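# Reseat a fallen steel stirrup in the notched comb jig

## Task

A jig holds a row of six closed rectangular rebar stirrups upright in a notched comb. One stirrup has slipped out of the comb and now leans against the stirrup beside it. Restore it. The job is done only when all six stand upright with their bottom legs seated in the notches of the two bearers under them, each stirrup sits in a separate comb notch, both end frames sit in the comb's end notches, and the comb is pressed fully down.

## Robot and tools

ROBOTS. Eight i2rt Big YAM arms, arm1 to arm8, stand around a table. Each has a six-joint arm and a right hand with index, middle and ring fingers plus a thumb. Every finger hinge has its own motor. Base feet in the scene frame, in metres: arm1 (1.410, -0.006, 0.729); arm2 (0.901, 0.653, 0.822); arm3 (0.001, 0.657, 0.789); arm4 (-0.908, 0.652, 0.813); arm5 (-1.407, 0.000, 0.748); arm6 (-0.897, -0.656, 0.812); arm7 (0.002, -0.656, 0.757); arm8 (0.897, -0.642, 0.733). Each foot faces along its own +x. The surfaces under the arms are at z=0.720. A hand reaches about 1.06 m from its joint-1 axis. Each wrist camera sits on a mast on the palm side and looks toward the index knuckle.

FRAMES. There is one scene frame for all poses: metres, origin on the floor, +z up. The hand point moves rigidly with the palm. In the hand's own axes, +z runs toward the straight fingertips, +x runs across the palm away from the thumb, and +y comes out of the palm face. Printed hand positions can be off, more so at long reach. The hand_target line is where the currently held joint targets would put the hand.

move. Each arm has its own optional object, keyed arm1 to arm8. Inside it you can use:
- joints: a dictionary of absolute targets by name. Arm joints are in radians: joint1_rad -2.879 to 2.879 (turns the arm about its foot, positive counter-clockwise from above); joint2_rad 0 to 3.141 (shoulder); joint3_rad 0 to 3.019 (elbow); joint4_rad -1.692 to 1.57 (hand pitch, positive lifts the fingers); joint5_rad -1.57 to 1.57 (sideways swing, positive to the arm's right); joint6_rad -2.094 to 2.094 (roll, positive clockwise seen from behind the hand).
- The 16 hand keys, hand_index_mcp through hand_thumb_ipl, each take a number from -1 to 1 that maps linearly between that hinge's two stops. Moving toward -1 generally curls a finger toward the palm. For mcp, pip and dip, the straight values are about 0.75, 0.58 and 0.70. For abd and the thumb keys, see the joint limits given in results.
- hand_current_limit (-1 to 1) caps motor current, from 0 mA at -1 up to 550 mA at +1. It starts at +0.4.
- hand_speed (-0.96 to 1) sets how fast the finger set-points move. It starts at -0.6.
- target: a list of 7 numbers [x, y, z, qw, qx, qy, qz]. This is an absolute hand pose in the scene frame, in metres plus a quaternion. The hand follows a straight line to it from hand_target.
- speed: the top speed along that path, 0.002 to 4.3 m/s, default 0.25. Turning is capped at twice this value in rad/s.
- min_time_s: 0.1 to 8 s, the shortest duration for that arm's joint motions.

When target is present, joints may contain only the hand keys. Sending arm joint keys alongside it gets the call refused. All the motions in one call start together. Hand paths in the same call finish together, and each ends by 10 s. No call runs longer than 15 s. Paths do not avoid obstacles or other arms. A hand can lag, stray from its path or overshoot, especially when the arm is nearly straight.

The cameras argument lists names: arm1_cam_wrist to arm8_cam_wrist, cam_end_left, cam_end_right, cam_high, cam_left, cam_low, cam_right, or "all". An empty list returns no images. A call with no action returns the full state of every robot plus all images.

wait: seconds (0 to 10), plus an optional cameras list. It sends no new command.

zoom_image: camera (a name) and region [x0, y0, x1, y1] in pixels from the top-left corner, at most 504 by 504. It works only on cameras in the most recent image set.

finished_scene: optional scene=1. It ends the scene permanently. The stirrups must stay in place with no robot holding them.

RESULTS. The move line names the robots that were commanded. "as last shown" marks a robot that got no command; its statuses then read "not commanded". Status words:
- done: within 1 cm and 2 degrees of target.
- off_target: the arm has stopped short and may still be pushing.
- time_out: a stop. Joints keep pushing toward the target shown on on_its_own.
- not_followed, or "joint command not followed" / "pose unreachable": a safety check held back the targets.

Joint velocities are in rad/s; "within noise" means the arm is still. Joint torques are in the joint order and are only rough. hand_state has one word per motor: moving, goal, blocked or overload. The current lines (_current_ma) are positive when a motor pushes toward -1. hand_goal_* lines show the goal each motor is actually holding. On arm4, thumb_ipl goals are capped at +88.7 degrees, and hand_goal shows the capped value.

If a call is refused or a stop happens, later move, wait and finished_scene calls in that same reply are skipped. After a merely invalid call, such as one with an unknown key, later calls still run.

CAUTIONS.
- Never let two robots press against each other hard, including closing fingers on another hand. This fails the scene.
- Do not knock anything out of the work area. Avoid drops, even small ones, releasing moving parts, slams and heavy pushes.
- Arms do not stop on contact and keep pushing.
- Moves given by joints can swing wide. A fast, stretched-out arm can overshoot by about 30 degrees.
- A finger motor held at 495 mA or more for 5 s shuts down for 10 s.
- Holding loads or pushing against unreachable poses heats the joint motors. A MOTOR HOT line appears at 85 °C. At 100 °C the arm goes limp, and keys marked limit_stop_at_motor_heat must be sent again.
- Loose objects may occasionally get a small nudge. Time passes while you think, and the robots hold their last command during that time.

Each tool is called after "Call:" as name([rows], argument=value, ...), one row to a line, values as JSON.

## Session

Call:
move()

Scene clock: 0.00 s.
Joint torques (N m): no reading
Motor temperatures (°C): arm1=[16 29 18 20 22 20] | arm2=[23 23 22 23 25 17] | arm3=[30 21 21 24 24 25] | arm4=[29 24 28 19 18 23] | arm5=[20 20 21 15 20 18] | arm6=[21 20 24 16 19 21] | arm7=[19 22 22 25 21 22] | arm8=[20 20 20 21 17 23]
Heat: arm1: hottest joint2_rad 29 °C; arm2: hottest joint5_rad 25 °C; arm3: hottest joint1_rad 30 °C; arm4: hottest joint1_rad 29 °C; arm5: hottest joint3_rad 21 °C; arm6: hottest joint3_rad 24 °C; arm7: hottest joint4_rad 25 °C; arm8: hottest joint6_rad 23 °C.
Joint velocities: within noise
arm1.joint_positions: joint1_rad=+0.255 joint2_rad=+0.573 joint3_rad=+1.395 joint4_rad=-1.191 joint5_rad=+0.018 joint6_rad=+1.062 hand_index_mcp=+0.753 hand_index_abd=+0.000 hand_index_pip=+0.577 hand_index_dip=+0.696 hand_middle_mcp=+0.753 hand_middle_abd=+0.000 hand_middle_pip=+0.577 hand_middle_dip=+0.696 hand_ring_mcp=+0.753 hand_ring_abd=+0.000 hand_ring_pip=+0.577 hand_ring_dip=+0.696 hand_thumb_cmc=+0.714 hand_thumb_axl=+0.677 hand_thumb_mcp=+0.226 hand_thumb_ipl=+0.168 hand_current_limit=+0.400 hand_speed=-0.600
arm1.joint_status: not commanded
arm1.hand_state: goal,goal,goal,goal,goal,goal,goal,goal,goal,goal,goal,goal,goal,goal,goal,goal
arm1.index_mcp_current_ma: 7
arm1.index_abd_current_ma: 7
arm1.index_pip_current_ma: 6
arm1.index_dip_current_ma: 5
arm1.middle_mcp_current_ma: 6
arm1.middle_abd_current_ma: -11
arm1.middle_pip_current_ma: -6
arm1.middle_dip_current_ma: 3
arm1.ring_mcp_current_ma: 9
arm1.ring_abd_current_ma: -9
arm1.ring_pip_current_ma: -3
arm1.ring_dip_current_ma: 4
arm1.thumb_cmc_current_ma: 2
arm1.thumb_axl_current_ma: 11
arm1.thumb_mcp_current_ma: -3
arm1.thumb_ipl_current_ma: 0
arm1.hand_goal_index_mcp: 0.754
arm1.hand_goal_index_abd: 0.000
arm1.hand_goal_index_pip: 0.576
arm1.hand_goal_index_dip: 0.696
arm1.hand_goal_middle_mcp: 0.754
arm1.hand_goal_middle_abd: 0.000
arm1.hand_goal_middle_pip: 0.576
arm1.hand_goal_middle_dip: 0.696
arm1.hand_goal_ring_mcp: 0.754
arm1.hand_goal_ring_abd: 0.000
arm1.hand_goal_ring_pip: 0.576
arm1.hand_goal_ring_dip: 0.696
arm1.hand_goal_thumb_cmc: 0.714
arm1.hand_goal_thumb_axl: 0.678
arm1.hand_goal_thumb_mcp: 0.226
arm1.hand_goal_thumb_ipl: 0.168
arm1.hand: x=+1.1537 y=+0.0253 z=+1.3312 quat_wxyz=(+0.559, +0.301, -0.769, -0.073) (m; scene frame)
arm1.hand_target: x=+1.1580 y=+0.0266 z=+1.3455 quat_wxyz=(+0.572, +0.298, -0.760, -0.075) (m; scene frame)
arm1.hand_status: not commanded
arm2.joint_positions: joint1_rad=-0.234 joint2_rad=+0.564 joint3_rad=+1.424 joint4_rad=-1.194 joint5_rad=+0.035 joint6_rad=+1.148 hand_index_mcp=+0.753 hand_index_abd=+0.000 hand_index_pip=+0.577 hand_index_dip=+0.696 hand_middle_mcp=+0.753 hand_middle_abd=+0.000 hand_middle_pip=+0.577 hand_middle_dip=+0.696 hand_ring_mcp=+0.753 hand_ring_abd=+0.000 hand_ring_pip=+0.577 hand_ring_dip=+0.696 hand_thumb_cmc=+0.714 hand_thumb_axl=+0.677 hand_thumb_mcp=+0.226 hand_thumb_ipl=+0.168 hand_current_limit=+0.400 hand_speed=-0.600
arm2.joint_status: not commanded
arm2.hand_state: goal,goal,goal,goal,goal,goal,goal,goal,goal,goal,goal,goal,goal,goal,goal,goal
arm2.index_mcp_current_ma: 4
arm2.index_abd_current_ma: 15
arm2.index_pip_current_ma: 4
arm2.index_dip_current_ma: 3
arm2.middle_mcp_current_ma: 0
arm2.middle_abd_current_ma: 8
arm2.middle_pip_current_ma: 7
arm2.middle_dip_current_ma: -2
arm2.ring_mcp_current_ma: 0
arm2.ring_abd_current_ma: 0
arm2.ring_pip_current_ma: 5
arm2.ring_dip_current_ma: 5
arm2.thumb_cmc_current_ma: 8
arm2.thumb_axl_current_ma: 5
arm2.thumb_mcp_current_ma: -14
arm2.thumb_ipl_current_ma: 4
arm2.hand_goal_index_mcp: 0.754
arm2.hand_goal_index_abd: 0.000
arm2.hand_goal_index_pip: 0.576
arm2.hand_goal_index_dip: 0.696
arm2.hand_goal_middle_mcp: 0.754
arm2.hand_goal_middle_abd: 0.000
arm2.hand_goal_middle_pip: 0.576
arm2.hand_goal_middle_dip: 0.696
arm2.hand_goal_ring_mcp: 0.754
arm2.hand_goal_ring_abd: 0.000
arm2.hand_goal_ring_pip: 0.576
arm2.hand_goal_ring_dip: 0.696
arm2.hand_goal_thumb_cmc: 0.714
arm2.hand_goal_thumb_axl: 0.678
arm2.hand_goal_thumb_mcp: 0.226
arm2.hand_goal_thumb_ipl: 0.168
arm2.hand: x=+0.7659 y=+0.4593 z=+1.4376 quat_wxyz=(+0.531, +0.622, -0.524, +0.239) (m; scene frame)
arm2.hand_target: x=+0.7669 y=+0.4632 z=+1.4463 quat_wxyz=(+0.538, +0.617, -0.520, +0.243) (m; scene frame)
arm2.hand_status: not commanded
arm3.joint_positions: joint1_rad=-0.428 joint2_rad=+0.546 joint3_rad=+1.393 joint4_rad=-1.180 joint5_rad=+0.106 joint6_rad=+1.138 hand_index_mcp=+0.753 hand_index_abd=+0.000 hand_index_pip=+0.577 hand_index_dip=+0.696 hand_middle_mcp=+0.753 hand_middle_abd=+0.000 hand_middle_pip=+0.577 hand_middle_dip=+0.696 hand_ring_mcp=+0.753 hand_ring_abd=+0.000 hand_ring_pip=+0.577 hand_ring_dip=+0.696 hand_thumb_cmc=+0.714 hand_thumb_axl=+0.677 hand_thumb_mcp=+0.226 hand_thumb_ipl=+0.168 hand_current_limit=+0.400 hand_speed=-0.600
arm3.joint_status: not commanded
arm3.hand_state: goal,goal,goal,goal,goal,goal,goal,goal,goal,goal,goal,goal,goal,goal,goal,goal
arm3.index_mcp_current_ma: 4
arm3.index_abd_current_ma: -10
arm3.index_pip_current_ma: -11
arm3.index_dip_current_ma: -5
arm3.middle_mcp_current_ma: 7
arm3.middle_abd_current_ma: -1
arm3.middle_pip_current_ma: 0
arm3.middle_dip_current_ma: -10
arm3.ring_mcp_current_ma: 9
arm3.ring_abd_current_ma: 0
arm3.ring_pip_current_ma: -2
arm3.ring_dip_current_ma: -3
arm3.thumb_cmc_current_ma: 4
arm3.thumb_axl_current_ma: 0
arm3.thumb_mcp_current_ma: -2
arm3.thumb_ipl_current_ma: 10
arm3.hand_goal_index_mcp: 0.754
arm3.hand_goal_index_abd: 0.000
arm3.hand_goal_index_pip: 0.576
arm3.hand_goal_index_dip: 0.696
arm3.hand_goal_middle_mcp: 0.754
arm3.hand_goal_middle_abd: 0.000
arm3.hand_goal_middle_pip: 0.576
arm3.hand_goal_middle_dip: 0.696
arm3.hand_goal_ring_mcp: 0.754
arm3.hand_goal_ring_abd: 0.000
arm3.hand_goal_ring_pip: 0.576
arm3.hand_goal_ring_dip: 0.696
arm3.hand_goal_thumb_cmc: 0.714
arm3.hand_goal_thumb_axl: 0.678
arm3.hand_goal_thumb_mcp: 0.226
arm3.hand_goal_thumb_ipl: 0.168
arm3.hand: x=-0.1953 y=+0.5179 z=+1.3968 quat_wxyz=(+0.561, +0.541, -0.606, +0.159) (m; scene frame)
arm3.hand_target: x=-0.1936 y=+0.5215 z=+1.4045 quat_wxyz=(+0.568, +0.537, -0.602, +0.162) (m; scene frame)
arm3.hand_status: not commanded
arm4.joint_positions: joint1_rad=-0.137 joint2_rad=+0.623 joint3_rad=+1.403 joint4_rad=-1.257 joint5_rad=+0.038 joint6_rad=+1.030 hand_index_mcp=+0.753 hand_index_abd=+0.000 hand_index_pip=+0.577 hand_index_dip=+0.696 hand_middle_mcp=+0.753 hand_middle_abd=+0.000 hand_middle_pip=+0.577 hand_middle_dip=+0.696 hand_ring_mcp=+0.753 hand_ring_abd=+0.000 hand_ring_pip=+0.577 hand_ring_dip=+0.696 hand_thumb_cmc=+0.714 hand_thumb_axl=+0.677 hand_thumb_mcp=+0.226 hand_thumb_ipl=+0.168 hand_current_limit=+0.400 hand_speed=-0.600
arm4.joint_status: not commanded
arm4.hand_state: goal,goal,goal,goal,goal,goal,goal,goal,goal,goal,goal,goal,goal,goal,goal,goal
arm4.index_mcp_current_ma: 3
arm4.index_abd_current_ma: 0
arm4.index_pip_current_ma: 4
arm4.index_dip_current_ma: 5
arm4.middle_mcp_current_ma: -13
arm4.middle_abd_current_ma: 0
arm4.middle_pip_current_ma: -8
arm4.middle_dip_current_ma: 8
arm4.ring_mcp_current_ma: 12
arm4.ring_abd_current_ma: 4
arm4.ring_pip_current_ma: -8
arm4.ring_dip_current_ma: -4
arm4.thumb_cmc_current_ma: 1
arm4.thumb_axl_current_ma: 10
arm4.thumb_mcp_current_ma: 1
arm4.thumb_ipl_current_ma: -6
arm4.hand_goal_index_mcp: 0.754
arm4.hand_goal_index_abd: 0.000
arm4.hand_goal_index_pip: 0.576
arm4.hand_goal_index_dip: 0.696
arm4.hand_goal_middle_mcp: 0.754
arm4.hand_goal_middle_abd: 0.000
arm4.hand_goal_middle_pip: 0.576
arm4.hand_goal_middle_dip: 0.696
arm4.hand_goal_ring_mcp: 0.754
arm4.hand_goal_ring_abd: 0.000
arm4.hand_goal_ring_pip: 0.576
arm4.hand_goal_ring_dip: 0.696
arm4.hand_goal_thumb_cmc: 0.714
arm4.hand_goal_thumb_axl: 0.678
arm4.hand_goal_thumb_mcp: 0.226
arm4.hand_goal_thumb_ipl: 0.168
arm4.hand: x=-1.0436 y=+0.4113 z=+1.3944 quat_wxyz=(+0.473, +0.703, -0.490, +0.206) (m; scene frame)
arm4.hand_target: x=-1.0431 y=+0.4149 z=+1.4077 quat_wxyz=(+0.485, +0.696, -0.486, +0.211) (m; scene frame)
arm4.hand_status: not commanded
arm5.joint_positions: joint1_rad=-0.432 joint2_rad=+0.645 joint3_rad=+1.439 joint4_rad=-1.339 joint5_rad=-0.024 joint6_rad=+1.060 hand_index_mcp=+0.753 hand_index_abd=+0.000 hand_index_pip=+0.577 hand_index_dip=+0.696 hand_middle_mcp=+0.753 hand_middle_abd=+0.000 hand_middle_pip=+0.577 hand_middle_dip=+0.696 hand_ring_mcp=+0.753 hand_ring_abd=+0.000 hand_ring_pip=+0.577 hand_ring_dip=+0.696 hand_thumb_cmc=+0.714 hand_thumb_axl=+0.677 hand_thumb_mcp=+0.226 hand_thumb_ipl=+0.168 hand_current_limit=+0.400 hand_speed=-0.600
arm5.joint_status: not commanded
arm5.hand_state: goal,goal,goal,goal,goal,goal,goal,goal,goal,goal,goal,goal,goal,goal,goal,goal
arm5.index_mcp_current_ma: -6
arm5.index_abd_current_ma: -3
arm5.index_pip_current_ma: 13
arm5.index_dip_current_ma: -9
arm5.middle_mcp_current_ma: 5
arm5.middle_abd_current_ma: -2
arm5.middle_pip_current_ma: 3
arm5.middle_dip_current_ma: -1
arm5.ring_mcp_current_ma: -10
arm5.ring_abd_current_ma: -8
arm5.ring_pip_current_ma: -2
arm5.ring_dip_current_ma: 0
arm5.thumb_cmc_current_ma: 0
arm5.thumb_axl_current_ma: -5
arm5.thumb_mcp_current_ma: 10
arm5.thumb_ipl_current_ma: 7
arm5.hand_goal_index_mcp: 0.754
arm5.hand_goal_index_abd: 0.000
arm5.hand_goal_index_pip: 0.576
arm5.hand_goal_index_dip: 0.696
arm5.hand_goal_middle_mcp: 0.754
arm5.hand_goal_middle_abd: 0.000
arm5.hand_goal_middle_pip: 0.576
arm5.hand_goal_middle_dip: 0.696
arm5.hand_goal_ring_mcp: 0.754
arm5.hand_goal_ring_abd: 0.000
arm5.hand_goal_ring_pip: 0.576
arm5.hand_goal_ring_dip: 0.696
arm5.hand_goal_thumb_cmc: 0.714
arm5.hand_goal_thumb_axl: 0.678
arm5.hand_goal_thumb_mcp: 0.226
arm5.hand_goal_thumb_ipl: 0.168
arm5.hand: x=-1.2037 y=-0.1707 z=+1.3222 quat_wxyz=(+0.202, +0.869, +0.061, +0.447) (m; scene frame)
arm5.hand_target: x=-1.2066 y=-0.1696 z=+1.3357 quat_wxyz=(+0.208, +0.861, +0.061, +0.459) (m; scene frame)
arm5.hand_status: not commanded
arm6.joint_positions: joint1_rad=-0.427 joint2_rad=+0.616 joint3_rad=+1.414 joint4_rad=-1.179 joint5_rad=-0.072 joint6_rad=+1.122 hand_index_mcp=+0.753 hand_index_abd=+0.000 hand_index_pip=+0.577 hand_index_dip=+0.696 hand_middle_mcp=+0.753 hand_middle_abd=+0.000 hand_middle_pip=+0.577 hand_middle_dip=+0.696 hand_ring_mcp=+0.753 hand_ring_abd=+0.000 hand_ring_pip=+0.577 hand_ring_dip=+0.696 hand_thumb_cmc=+0.714 hand_thumb_axl=+0.677 hand_thumb_mcp=+0.226 hand_thumb_ipl=+0.168 hand_current_limit=+0.400 hand_speed=-0.600
arm6.joint_status: not commanded
arm6.hand_state: goal,goal,goal,goal,goal,goal,goal,goal,goal,goal,goal,goal,goal,goal,goal,goal
arm6.index_mcp_current_ma: 6
arm6.index_abd_current_ma: -8
arm6.index_pip_current_ma: -2
arm6.index_dip_current_ma: -7
arm6.middle_mcp_current_ma: 16
arm6.middle_abd_current_ma: 9
arm6.middle_pip_current_ma: -5
arm6.middle_dip_current_ma: 14
arm6.ring_mcp_current_ma: 14
arm6.ring_abd_current_ma: -1
arm6.ring_pip_current_ma: 12
arm6.ring_dip_current_ma: -17
arm6.thumb_cmc_current_ma: 4
arm6.thumb_axl_current_ma: 12
arm6.thumb_mcp_current_ma: 1
arm6.thumb_ipl_current_ma: -7
arm6.hand_goal_index_mcp: 0.754
arm6.hand_goal_index_abd: 0.000
arm6.hand_goal_index_pip: 0.576
arm6.hand_goal_index_dip: 0.696
arm6.hand_goal_middle_mcp: 0.754
arm6.hand_goal_middle_abd: 0.000
arm6.hand_goal_middle_pip: 0.576
arm6.hand_goal_middle_dip: 0.696
arm6.hand_goal_ring_mcp: 0.754
arm6.hand_goal_ring_abd: 0.000
arm6.hand_goal_ring_pip: 0.576
arm6.hand_goal_ring_dip: 0.696
arm6.hand_goal_thumb_cmc: 0.714
arm6.hand_goal_thumb_axl: 0.678
arm6.hand_goal_thumb_mcp: 0.226
arm6.hand_goal_thumb_ipl: 0.168
arm6.hand: x=-0.7181 y=-0.4521 z=+1.4107 quat_wxyz=(-0.228, +0.562, +0.607, +0.514) (m; scene frame)
arm6.hand_target: x=-0.7194 y=-0.4553 z=+1.4202 quat_wxyz=(-0.231, +0.558, +0.603, +0.522) (m; scene frame)
arm6.hand_status: not commanded
arm7.joint_positions: joint1_rad=+0.421 joint2_rad=+0.645 joint3_rad=+1.406 joint4_rad=-1.293 joint5_rad=-0.100 joint6_rad=+1.133 hand_index_mcp=+0.753 hand_index_abd=+0.000 hand_index_pip=+0.577 hand_index_dip=+0.696 hand_middle_mcp=+0.753 hand_middle_abd=+0.000 hand_middle_pip=+0.577 hand_middle_dip=+0.696 hand_ring_mcp=+0.753 hand_ring_abd=+0.000 hand_ring_pip=+0.577 hand_ring_dip=+0.696 hand_thumb_cmc=+0.714 hand_thumb_axl=+0.677 hand_thumb_mcp=+0.226 hand_thumb_ipl=+0.168 hand_current_limit=+0.400 hand_speed=-0.600
arm7.joint_status: not commanded
arm7.hand_state: goal,goal,goal,goal,goal,goal,goal,goal,goal,goal,goal,goal,goal,goal,goal,goal
arm7.index_mcp_current_ma: 12
arm7.index_abd_current_ma: -12
arm7.index_pip_current_ma: -6
arm7.index_dip_current_ma: 2
arm7.middle_mcp_current_ma: -10
arm7.middle_abd_current_ma: -3
arm7.middle_pip_current_ma: 2
arm7.middle_dip_current_ma: 1
arm7.ring_mcp_current_ma: 9
arm7.ring_abd_current_ma: 2
arm7.ring_pip_current_ma: -7
arm7.ring_dip_current_ma: 1
arm7.thumb_cmc_current_ma: 2
arm7.thumb_axl_current_ma: -7
arm7.thumb_mcp_current_ma: -11
arm7.thumb_ipl_current_ma: 2
arm7.hand_goal_index_mcp: 0.754
arm7.hand_goal_index_abd: 0.000
arm7.hand_goal_index_pip: 0.576
arm7.hand_goal_index_dip: 0.696
arm7.hand_goal_middle_mcp: 0.754
arm7.hand_goal_middle_abd: 0.000
arm7.hand_goal_middle_pip: 0.576
arm7.hand_goal_middle_dip: 0.696
arm7.hand_goal_ring_mcp: 0.754
arm7.hand_goal_ring_abd: 0.000
arm7.hand_goal_ring_pip: 0.576
arm7.hand_goal_ring_dip: 0.696
arm7.hand_goal_thumb_cmc: 0.714
arm7.hand_goal_thumb_axl: 0.678
arm7.hand_goal_thumb_mcp: 0.226
arm7.hand_goal_thumb_ipl: 0.168
arm7.hand: x=-0.0285 y=-0.3915 z=+1.3206 quat_wxyz=(-0.378, +0.292, +0.813, +0.334) (m; scene frame)
arm7.hand_target: x=-0.0273 y=-0.3944 z=+1.3353 quat_wxyz=(-0.387, +0.288, +0.805, +0.345) (m; scene frame)
arm7.hand_status: not commanded
arm8.joint_positions: joint1_rad=+0.417 joint2_rad=+0.625 joint3_rad=+1.326 joint4_rad=-1.397 joint5_rad=-0.103 joint6_rad=+1.148 hand_index_mcp=+0.753 hand_index_abd=+0.000 hand_index_pip=+0.577 hand_index_dip=+0.696 hand_middle_mcp=+0.753 hand_middle_abd=+0.000 hand_middle_pip=+0.577 hand_middle_dip=+0.696 hand_ring_mcp=+0.753 hand_ring_abd=+0.000 hand_ring_pip=+0.577 hand_ring_dip=+0.696 hand_thumb_cmc=+0.714 hand_thumb_axl=+0.677 hand_thumb_mcp=+0.226 hand_thumb_ipl=+0.168 hand_current_limit=+0.400 hand_speed=-0.600
arm8.joint_status: not commanded
arm8.hand_state: goal,goal,goal,goal,goal,goal,goal,goal,goal,goal,goal,goal,goal,goal,goal,goal
arm8.index_mcp_current_ma: -7
arm8.index_abd_current_ma: 11
arm8.index_pip_current_ma: 11
arm8.index_dip_current_ma: 5
arm8.middle_mcp_current_ma: 4
arm8.middle_abd_current_ma: -1
arm8.middle_pip_current_ma: -7
arm8.middle_dip_current_ma: -14
arm8.ring_mcp_current_ma: -5
arm8.ring_abd_current_ma: 0
arm8.ring_pip_current_ma: -12
arm8.ring_dip_current_ma: -22
arm8.thumb_cmc_current_ma: 1
arm8.thumb_axl_current_ma: -10
arm8.thumb_mcp_current_ma: 0
arm8.thumb_ipl_current_ma: -8
arm8.hand_goal_index_mcp: 0.754
arm8.hand_goal_index_abd: 0.000
arm8.hand_goal_index_pip: 0.576
arm8.hand_goal_index_dip: 0.696
arm8.hand_goal_middle_mcp: 0.754
arm8.hand_goal_middle_abd: 0.000
arm8.hand_goal_middle_pip: 0.576
arm8.hand_goal_middle_dip: 0.696
arm8.hand_goal_ring_mcp: 0.754
arm8.hand_goal_ring_abd: 0.000
arm8.hand_goal_ring_pip: 0.576
arm8.hand_goal_ring_dip: 0.696
arm8.hand_goal_thumb_cmc: 0.714
arm8.hand_goal_thumb_axl: 0.678
arm8.hand_goal_thumb_mcp: 0.226
arm8.hand_goal_thumb_ipl: 0.168
arm8.hand: x=+0.8507 y=-0.3871 z=+1.2341 quat_wxyz=(-0.332, +0.294, +0.855, +0.267) (m; scene frame)
arm8.hand_target: x=+0.8513 y=-0.3884 z=+1.2430 quat_wxyz=(-0.339, +0.292, +0.852, +0.273) (m; scene frame)
arm8.hand_status: not commanded
pictures: arm1_cam_wrist, arm2_cam_wrist, arm3_cam_wrist, arm4_cam_wrist, arm5_cam_wrist, arm6_cam_wrist, arm7_cam_wrist, arm8_cam_wrist, cam_end_left, cam_end_right, cam_high, cam_left, cam_low, cam_right

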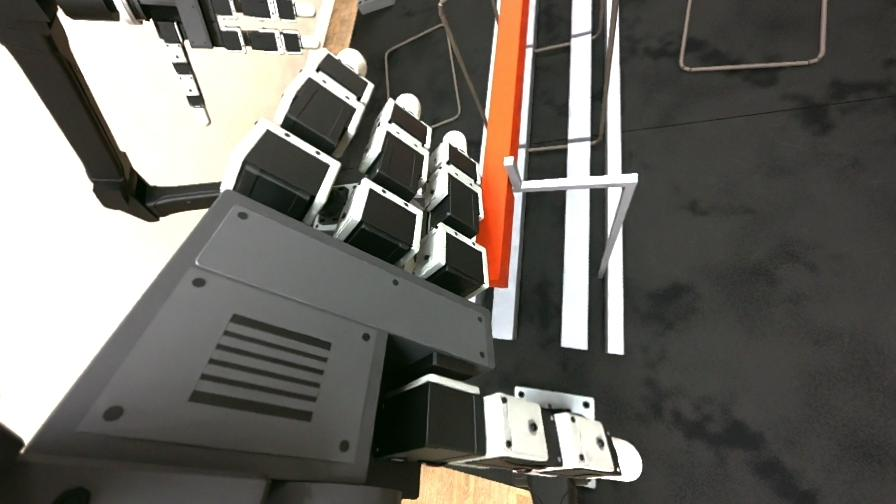

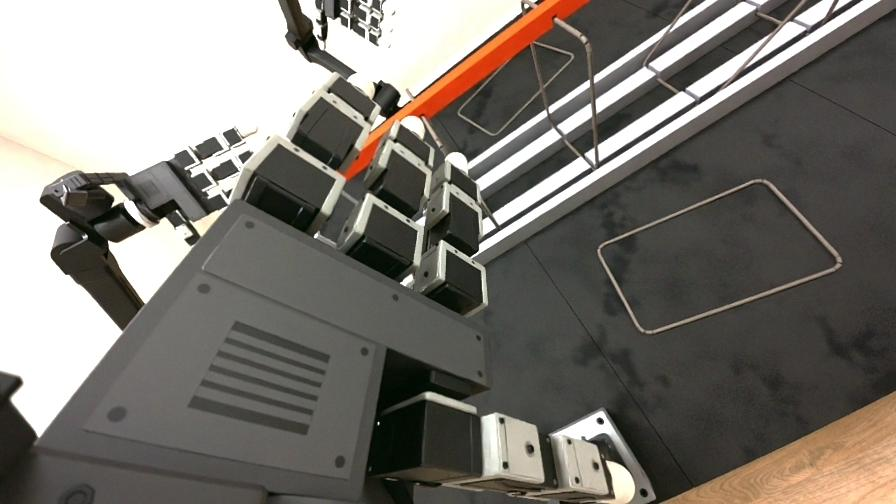

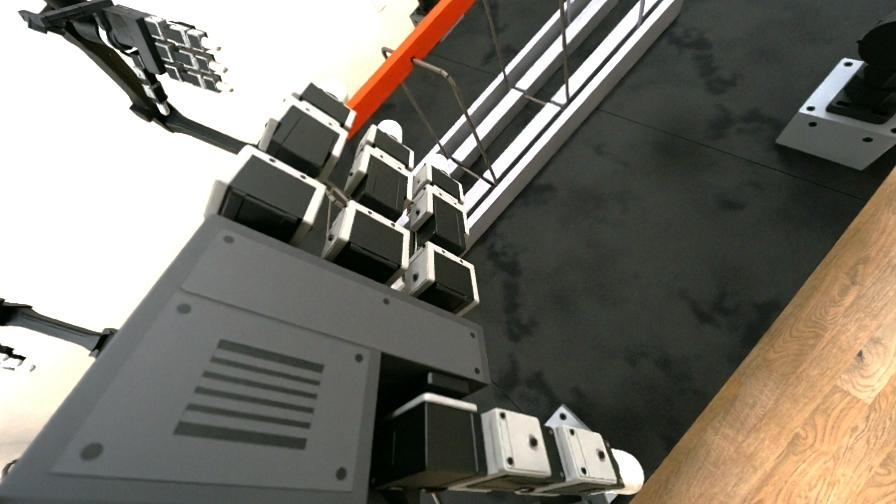

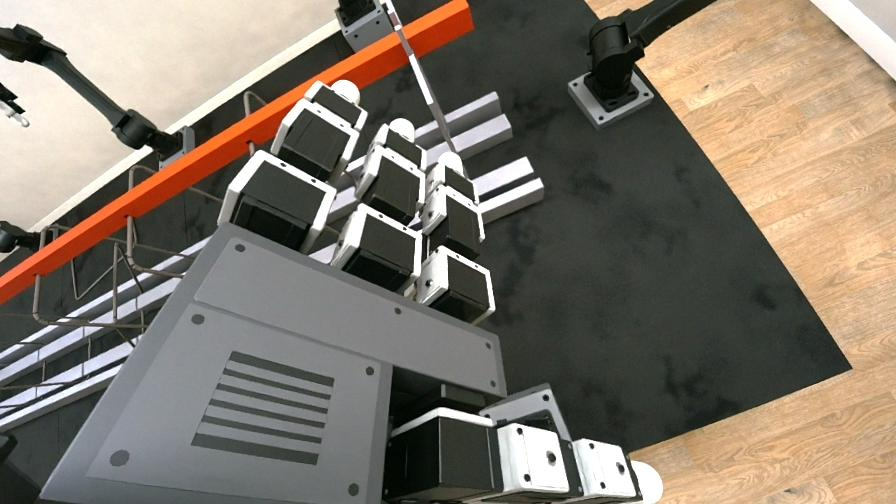

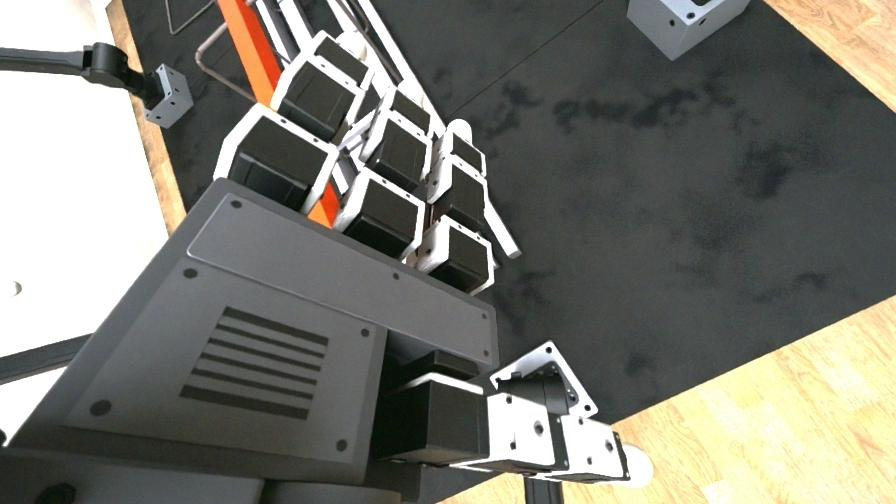

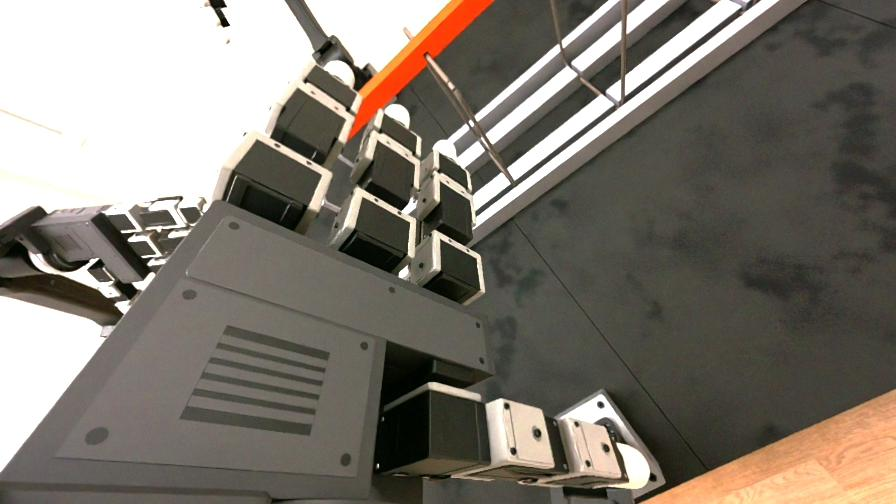

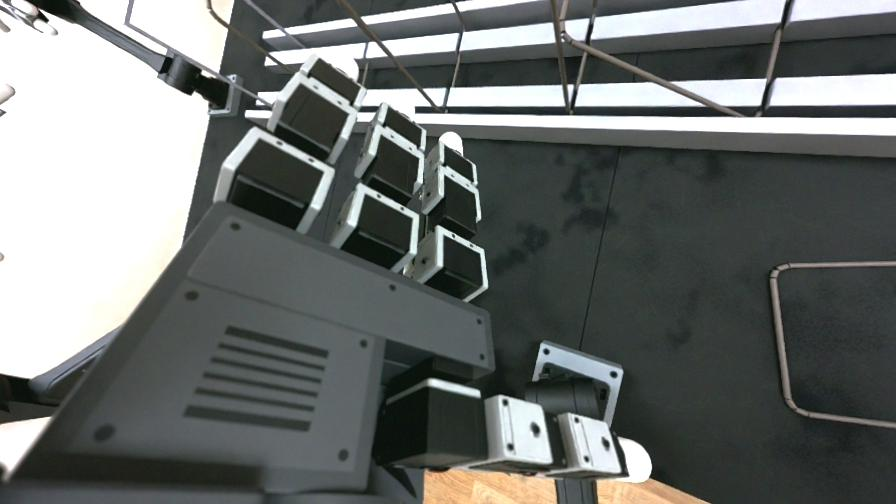

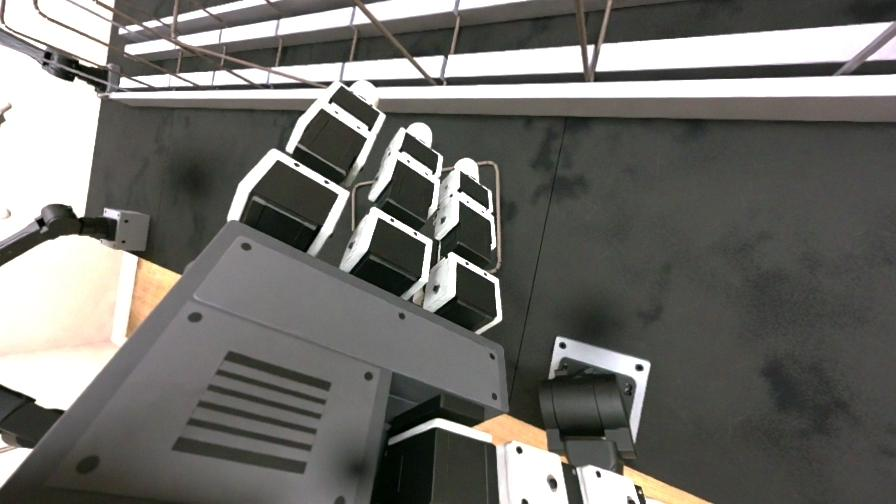

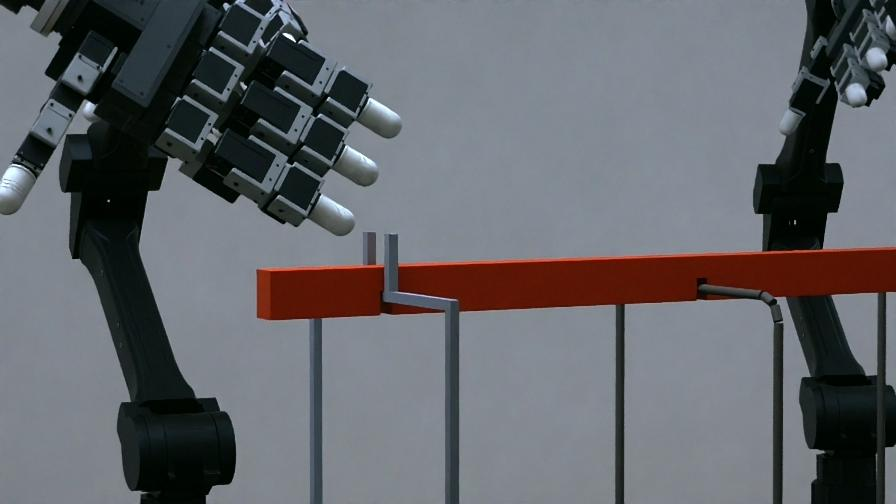

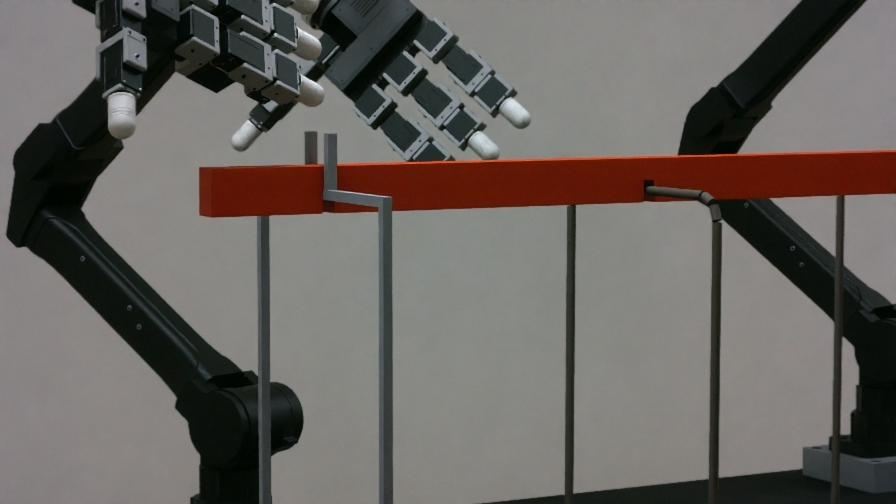

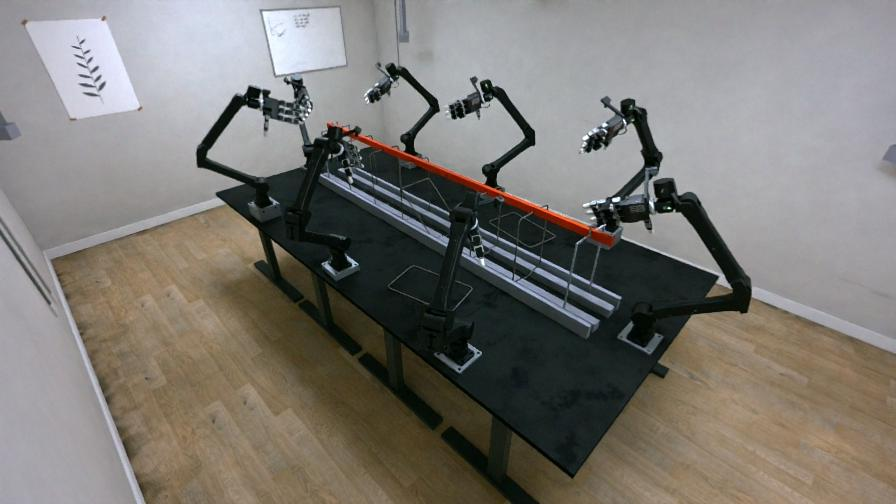

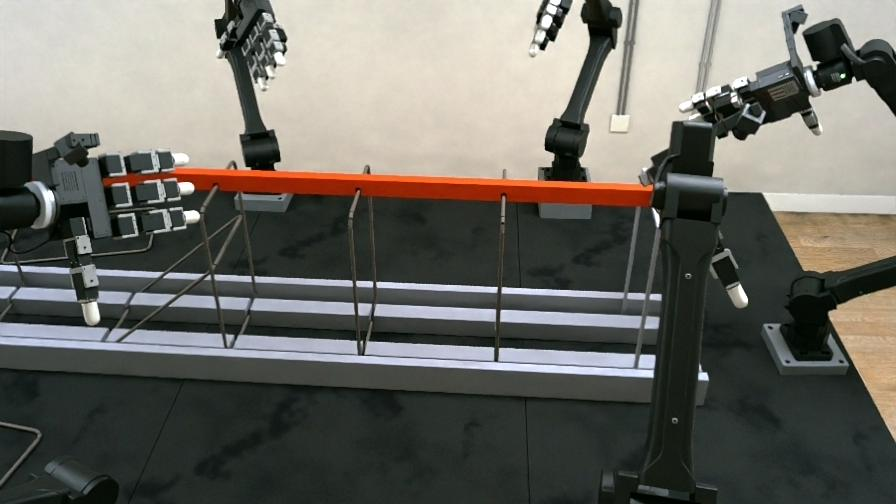

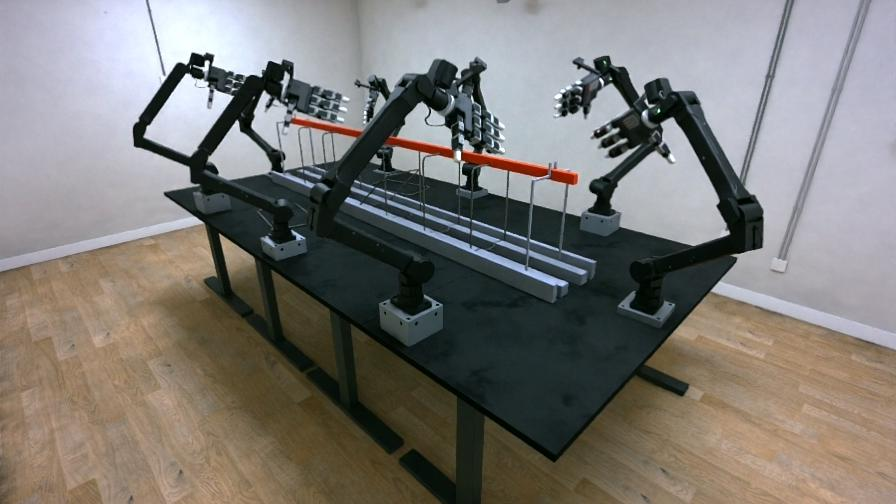

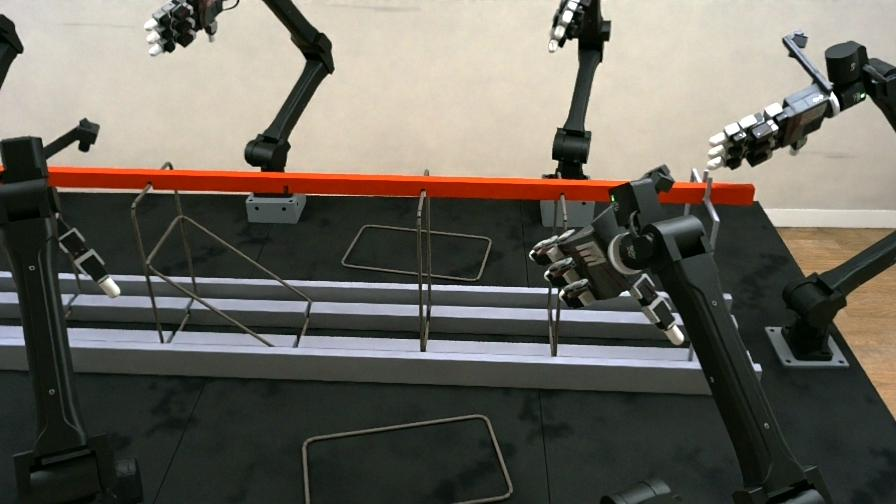

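Call:
zoom_image(camera="cam_right", region=[0, 100, 450, 400])

Call:
zoom_image(camera="cam_right", region=[400, 130, 800, 430])

Call:
zoom_image(camera="cam_left", region=[0, 100, 450, 400])

Call:
zoom_image(camera="cam_left", region=[320, 130, 760, 430])

Call:
zoom_image(camera="cam_low", region=[200, 80, 620, 320])

Call:
zoom_image(camera="cam_high", region=[250, 80, 650, 360])

Scaled by 1.120.

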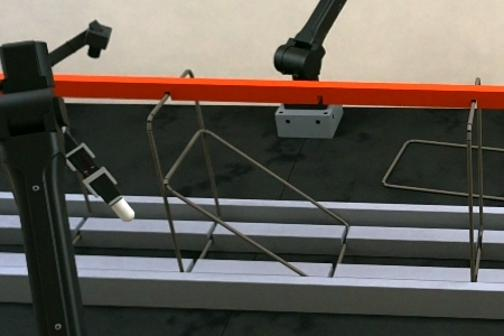

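Scaled by 1.260.

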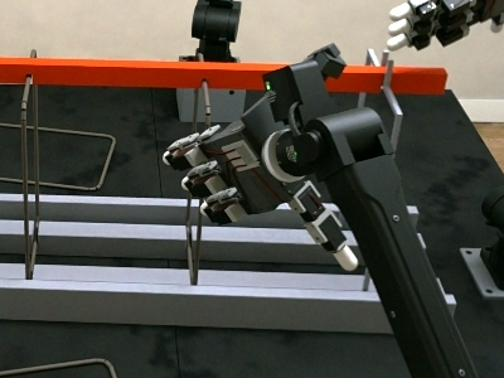

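Scaled by 1.120.

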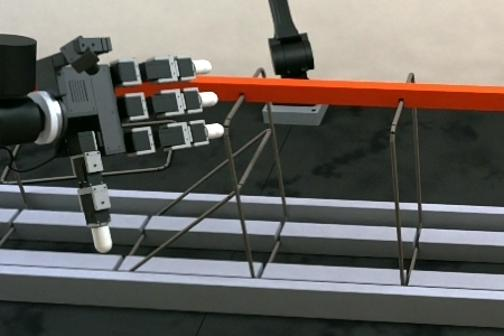

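Scaled by 1.145.

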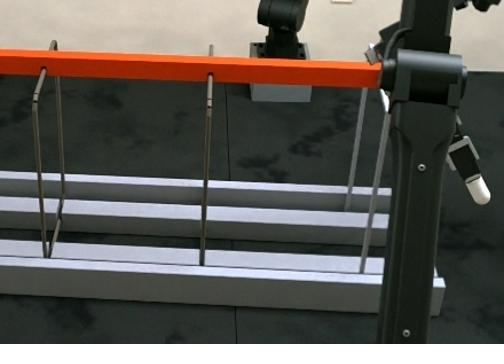

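Scaled by 1.200.

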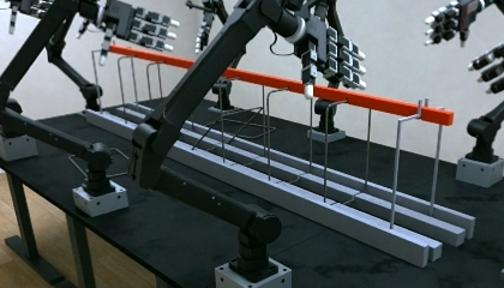

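Scaled by 1.260.

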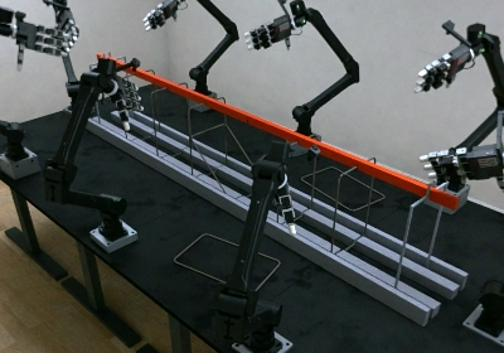

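Call:
zoom_image(camera="cam_end_left", region=[240, 200, 500, 504])

Call:
zoom_image(camera="cam_end_left", region=[560, 230, 896, 504])

Call:
zoom_image(camera="cam_end_right", region=[180, 110, 430, 504])

Call:
zoom_image(camera="arm1_cam_wrist", region=[380, 0, 760, 380])

Call:
zoom_image(camera="arm2_cam_wrist", region=[400, 0, 896, 340])

Call:
zoom_image(camera="arm7_cam_wrist", region=[380, 0, 896, 300])

Call:
zoom_image(camera="arm4_cam_wrist", region=[0, 100, 560, 400])

Scaled by 1.658.

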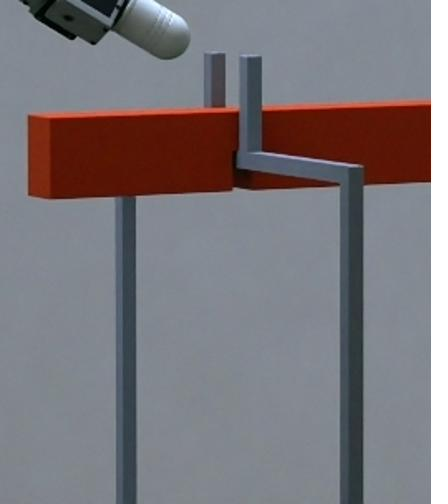

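Scaled by 1.500.

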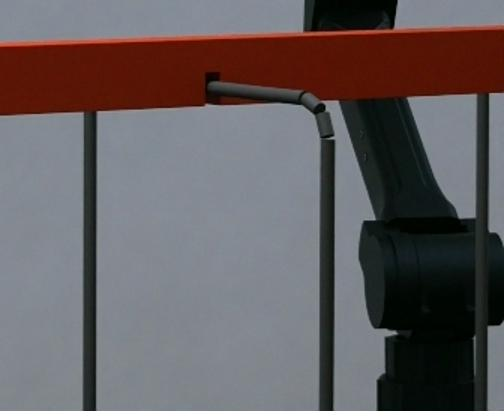

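Scaled by 1.279.

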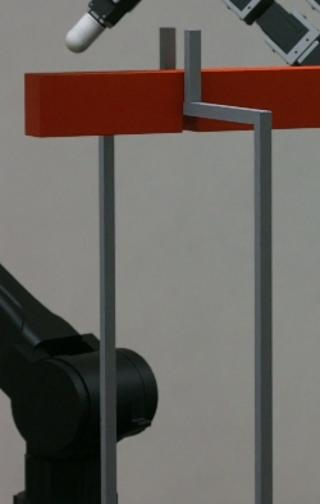

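Scaled by 1.326.

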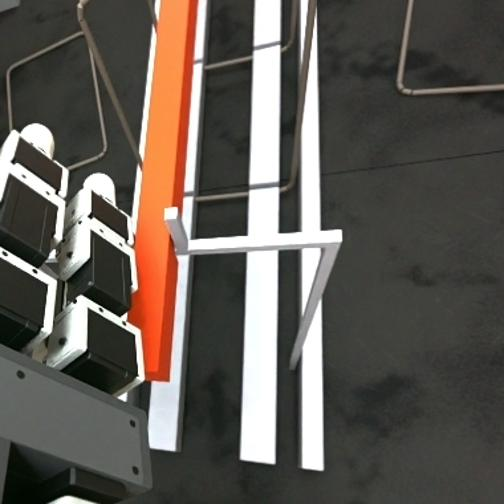

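Scaled by 1.016.

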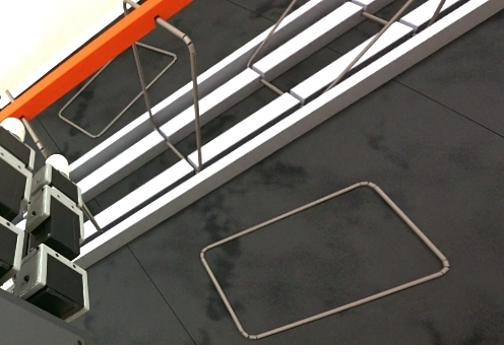

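Region (380, 0, 896, 300) is 516x300 pixels. A region can be at most 504 by 504 pixels.

Region (0, 100, 560, 400) is 560x300 pixels. A region can be at most 504 by 504 pixels.


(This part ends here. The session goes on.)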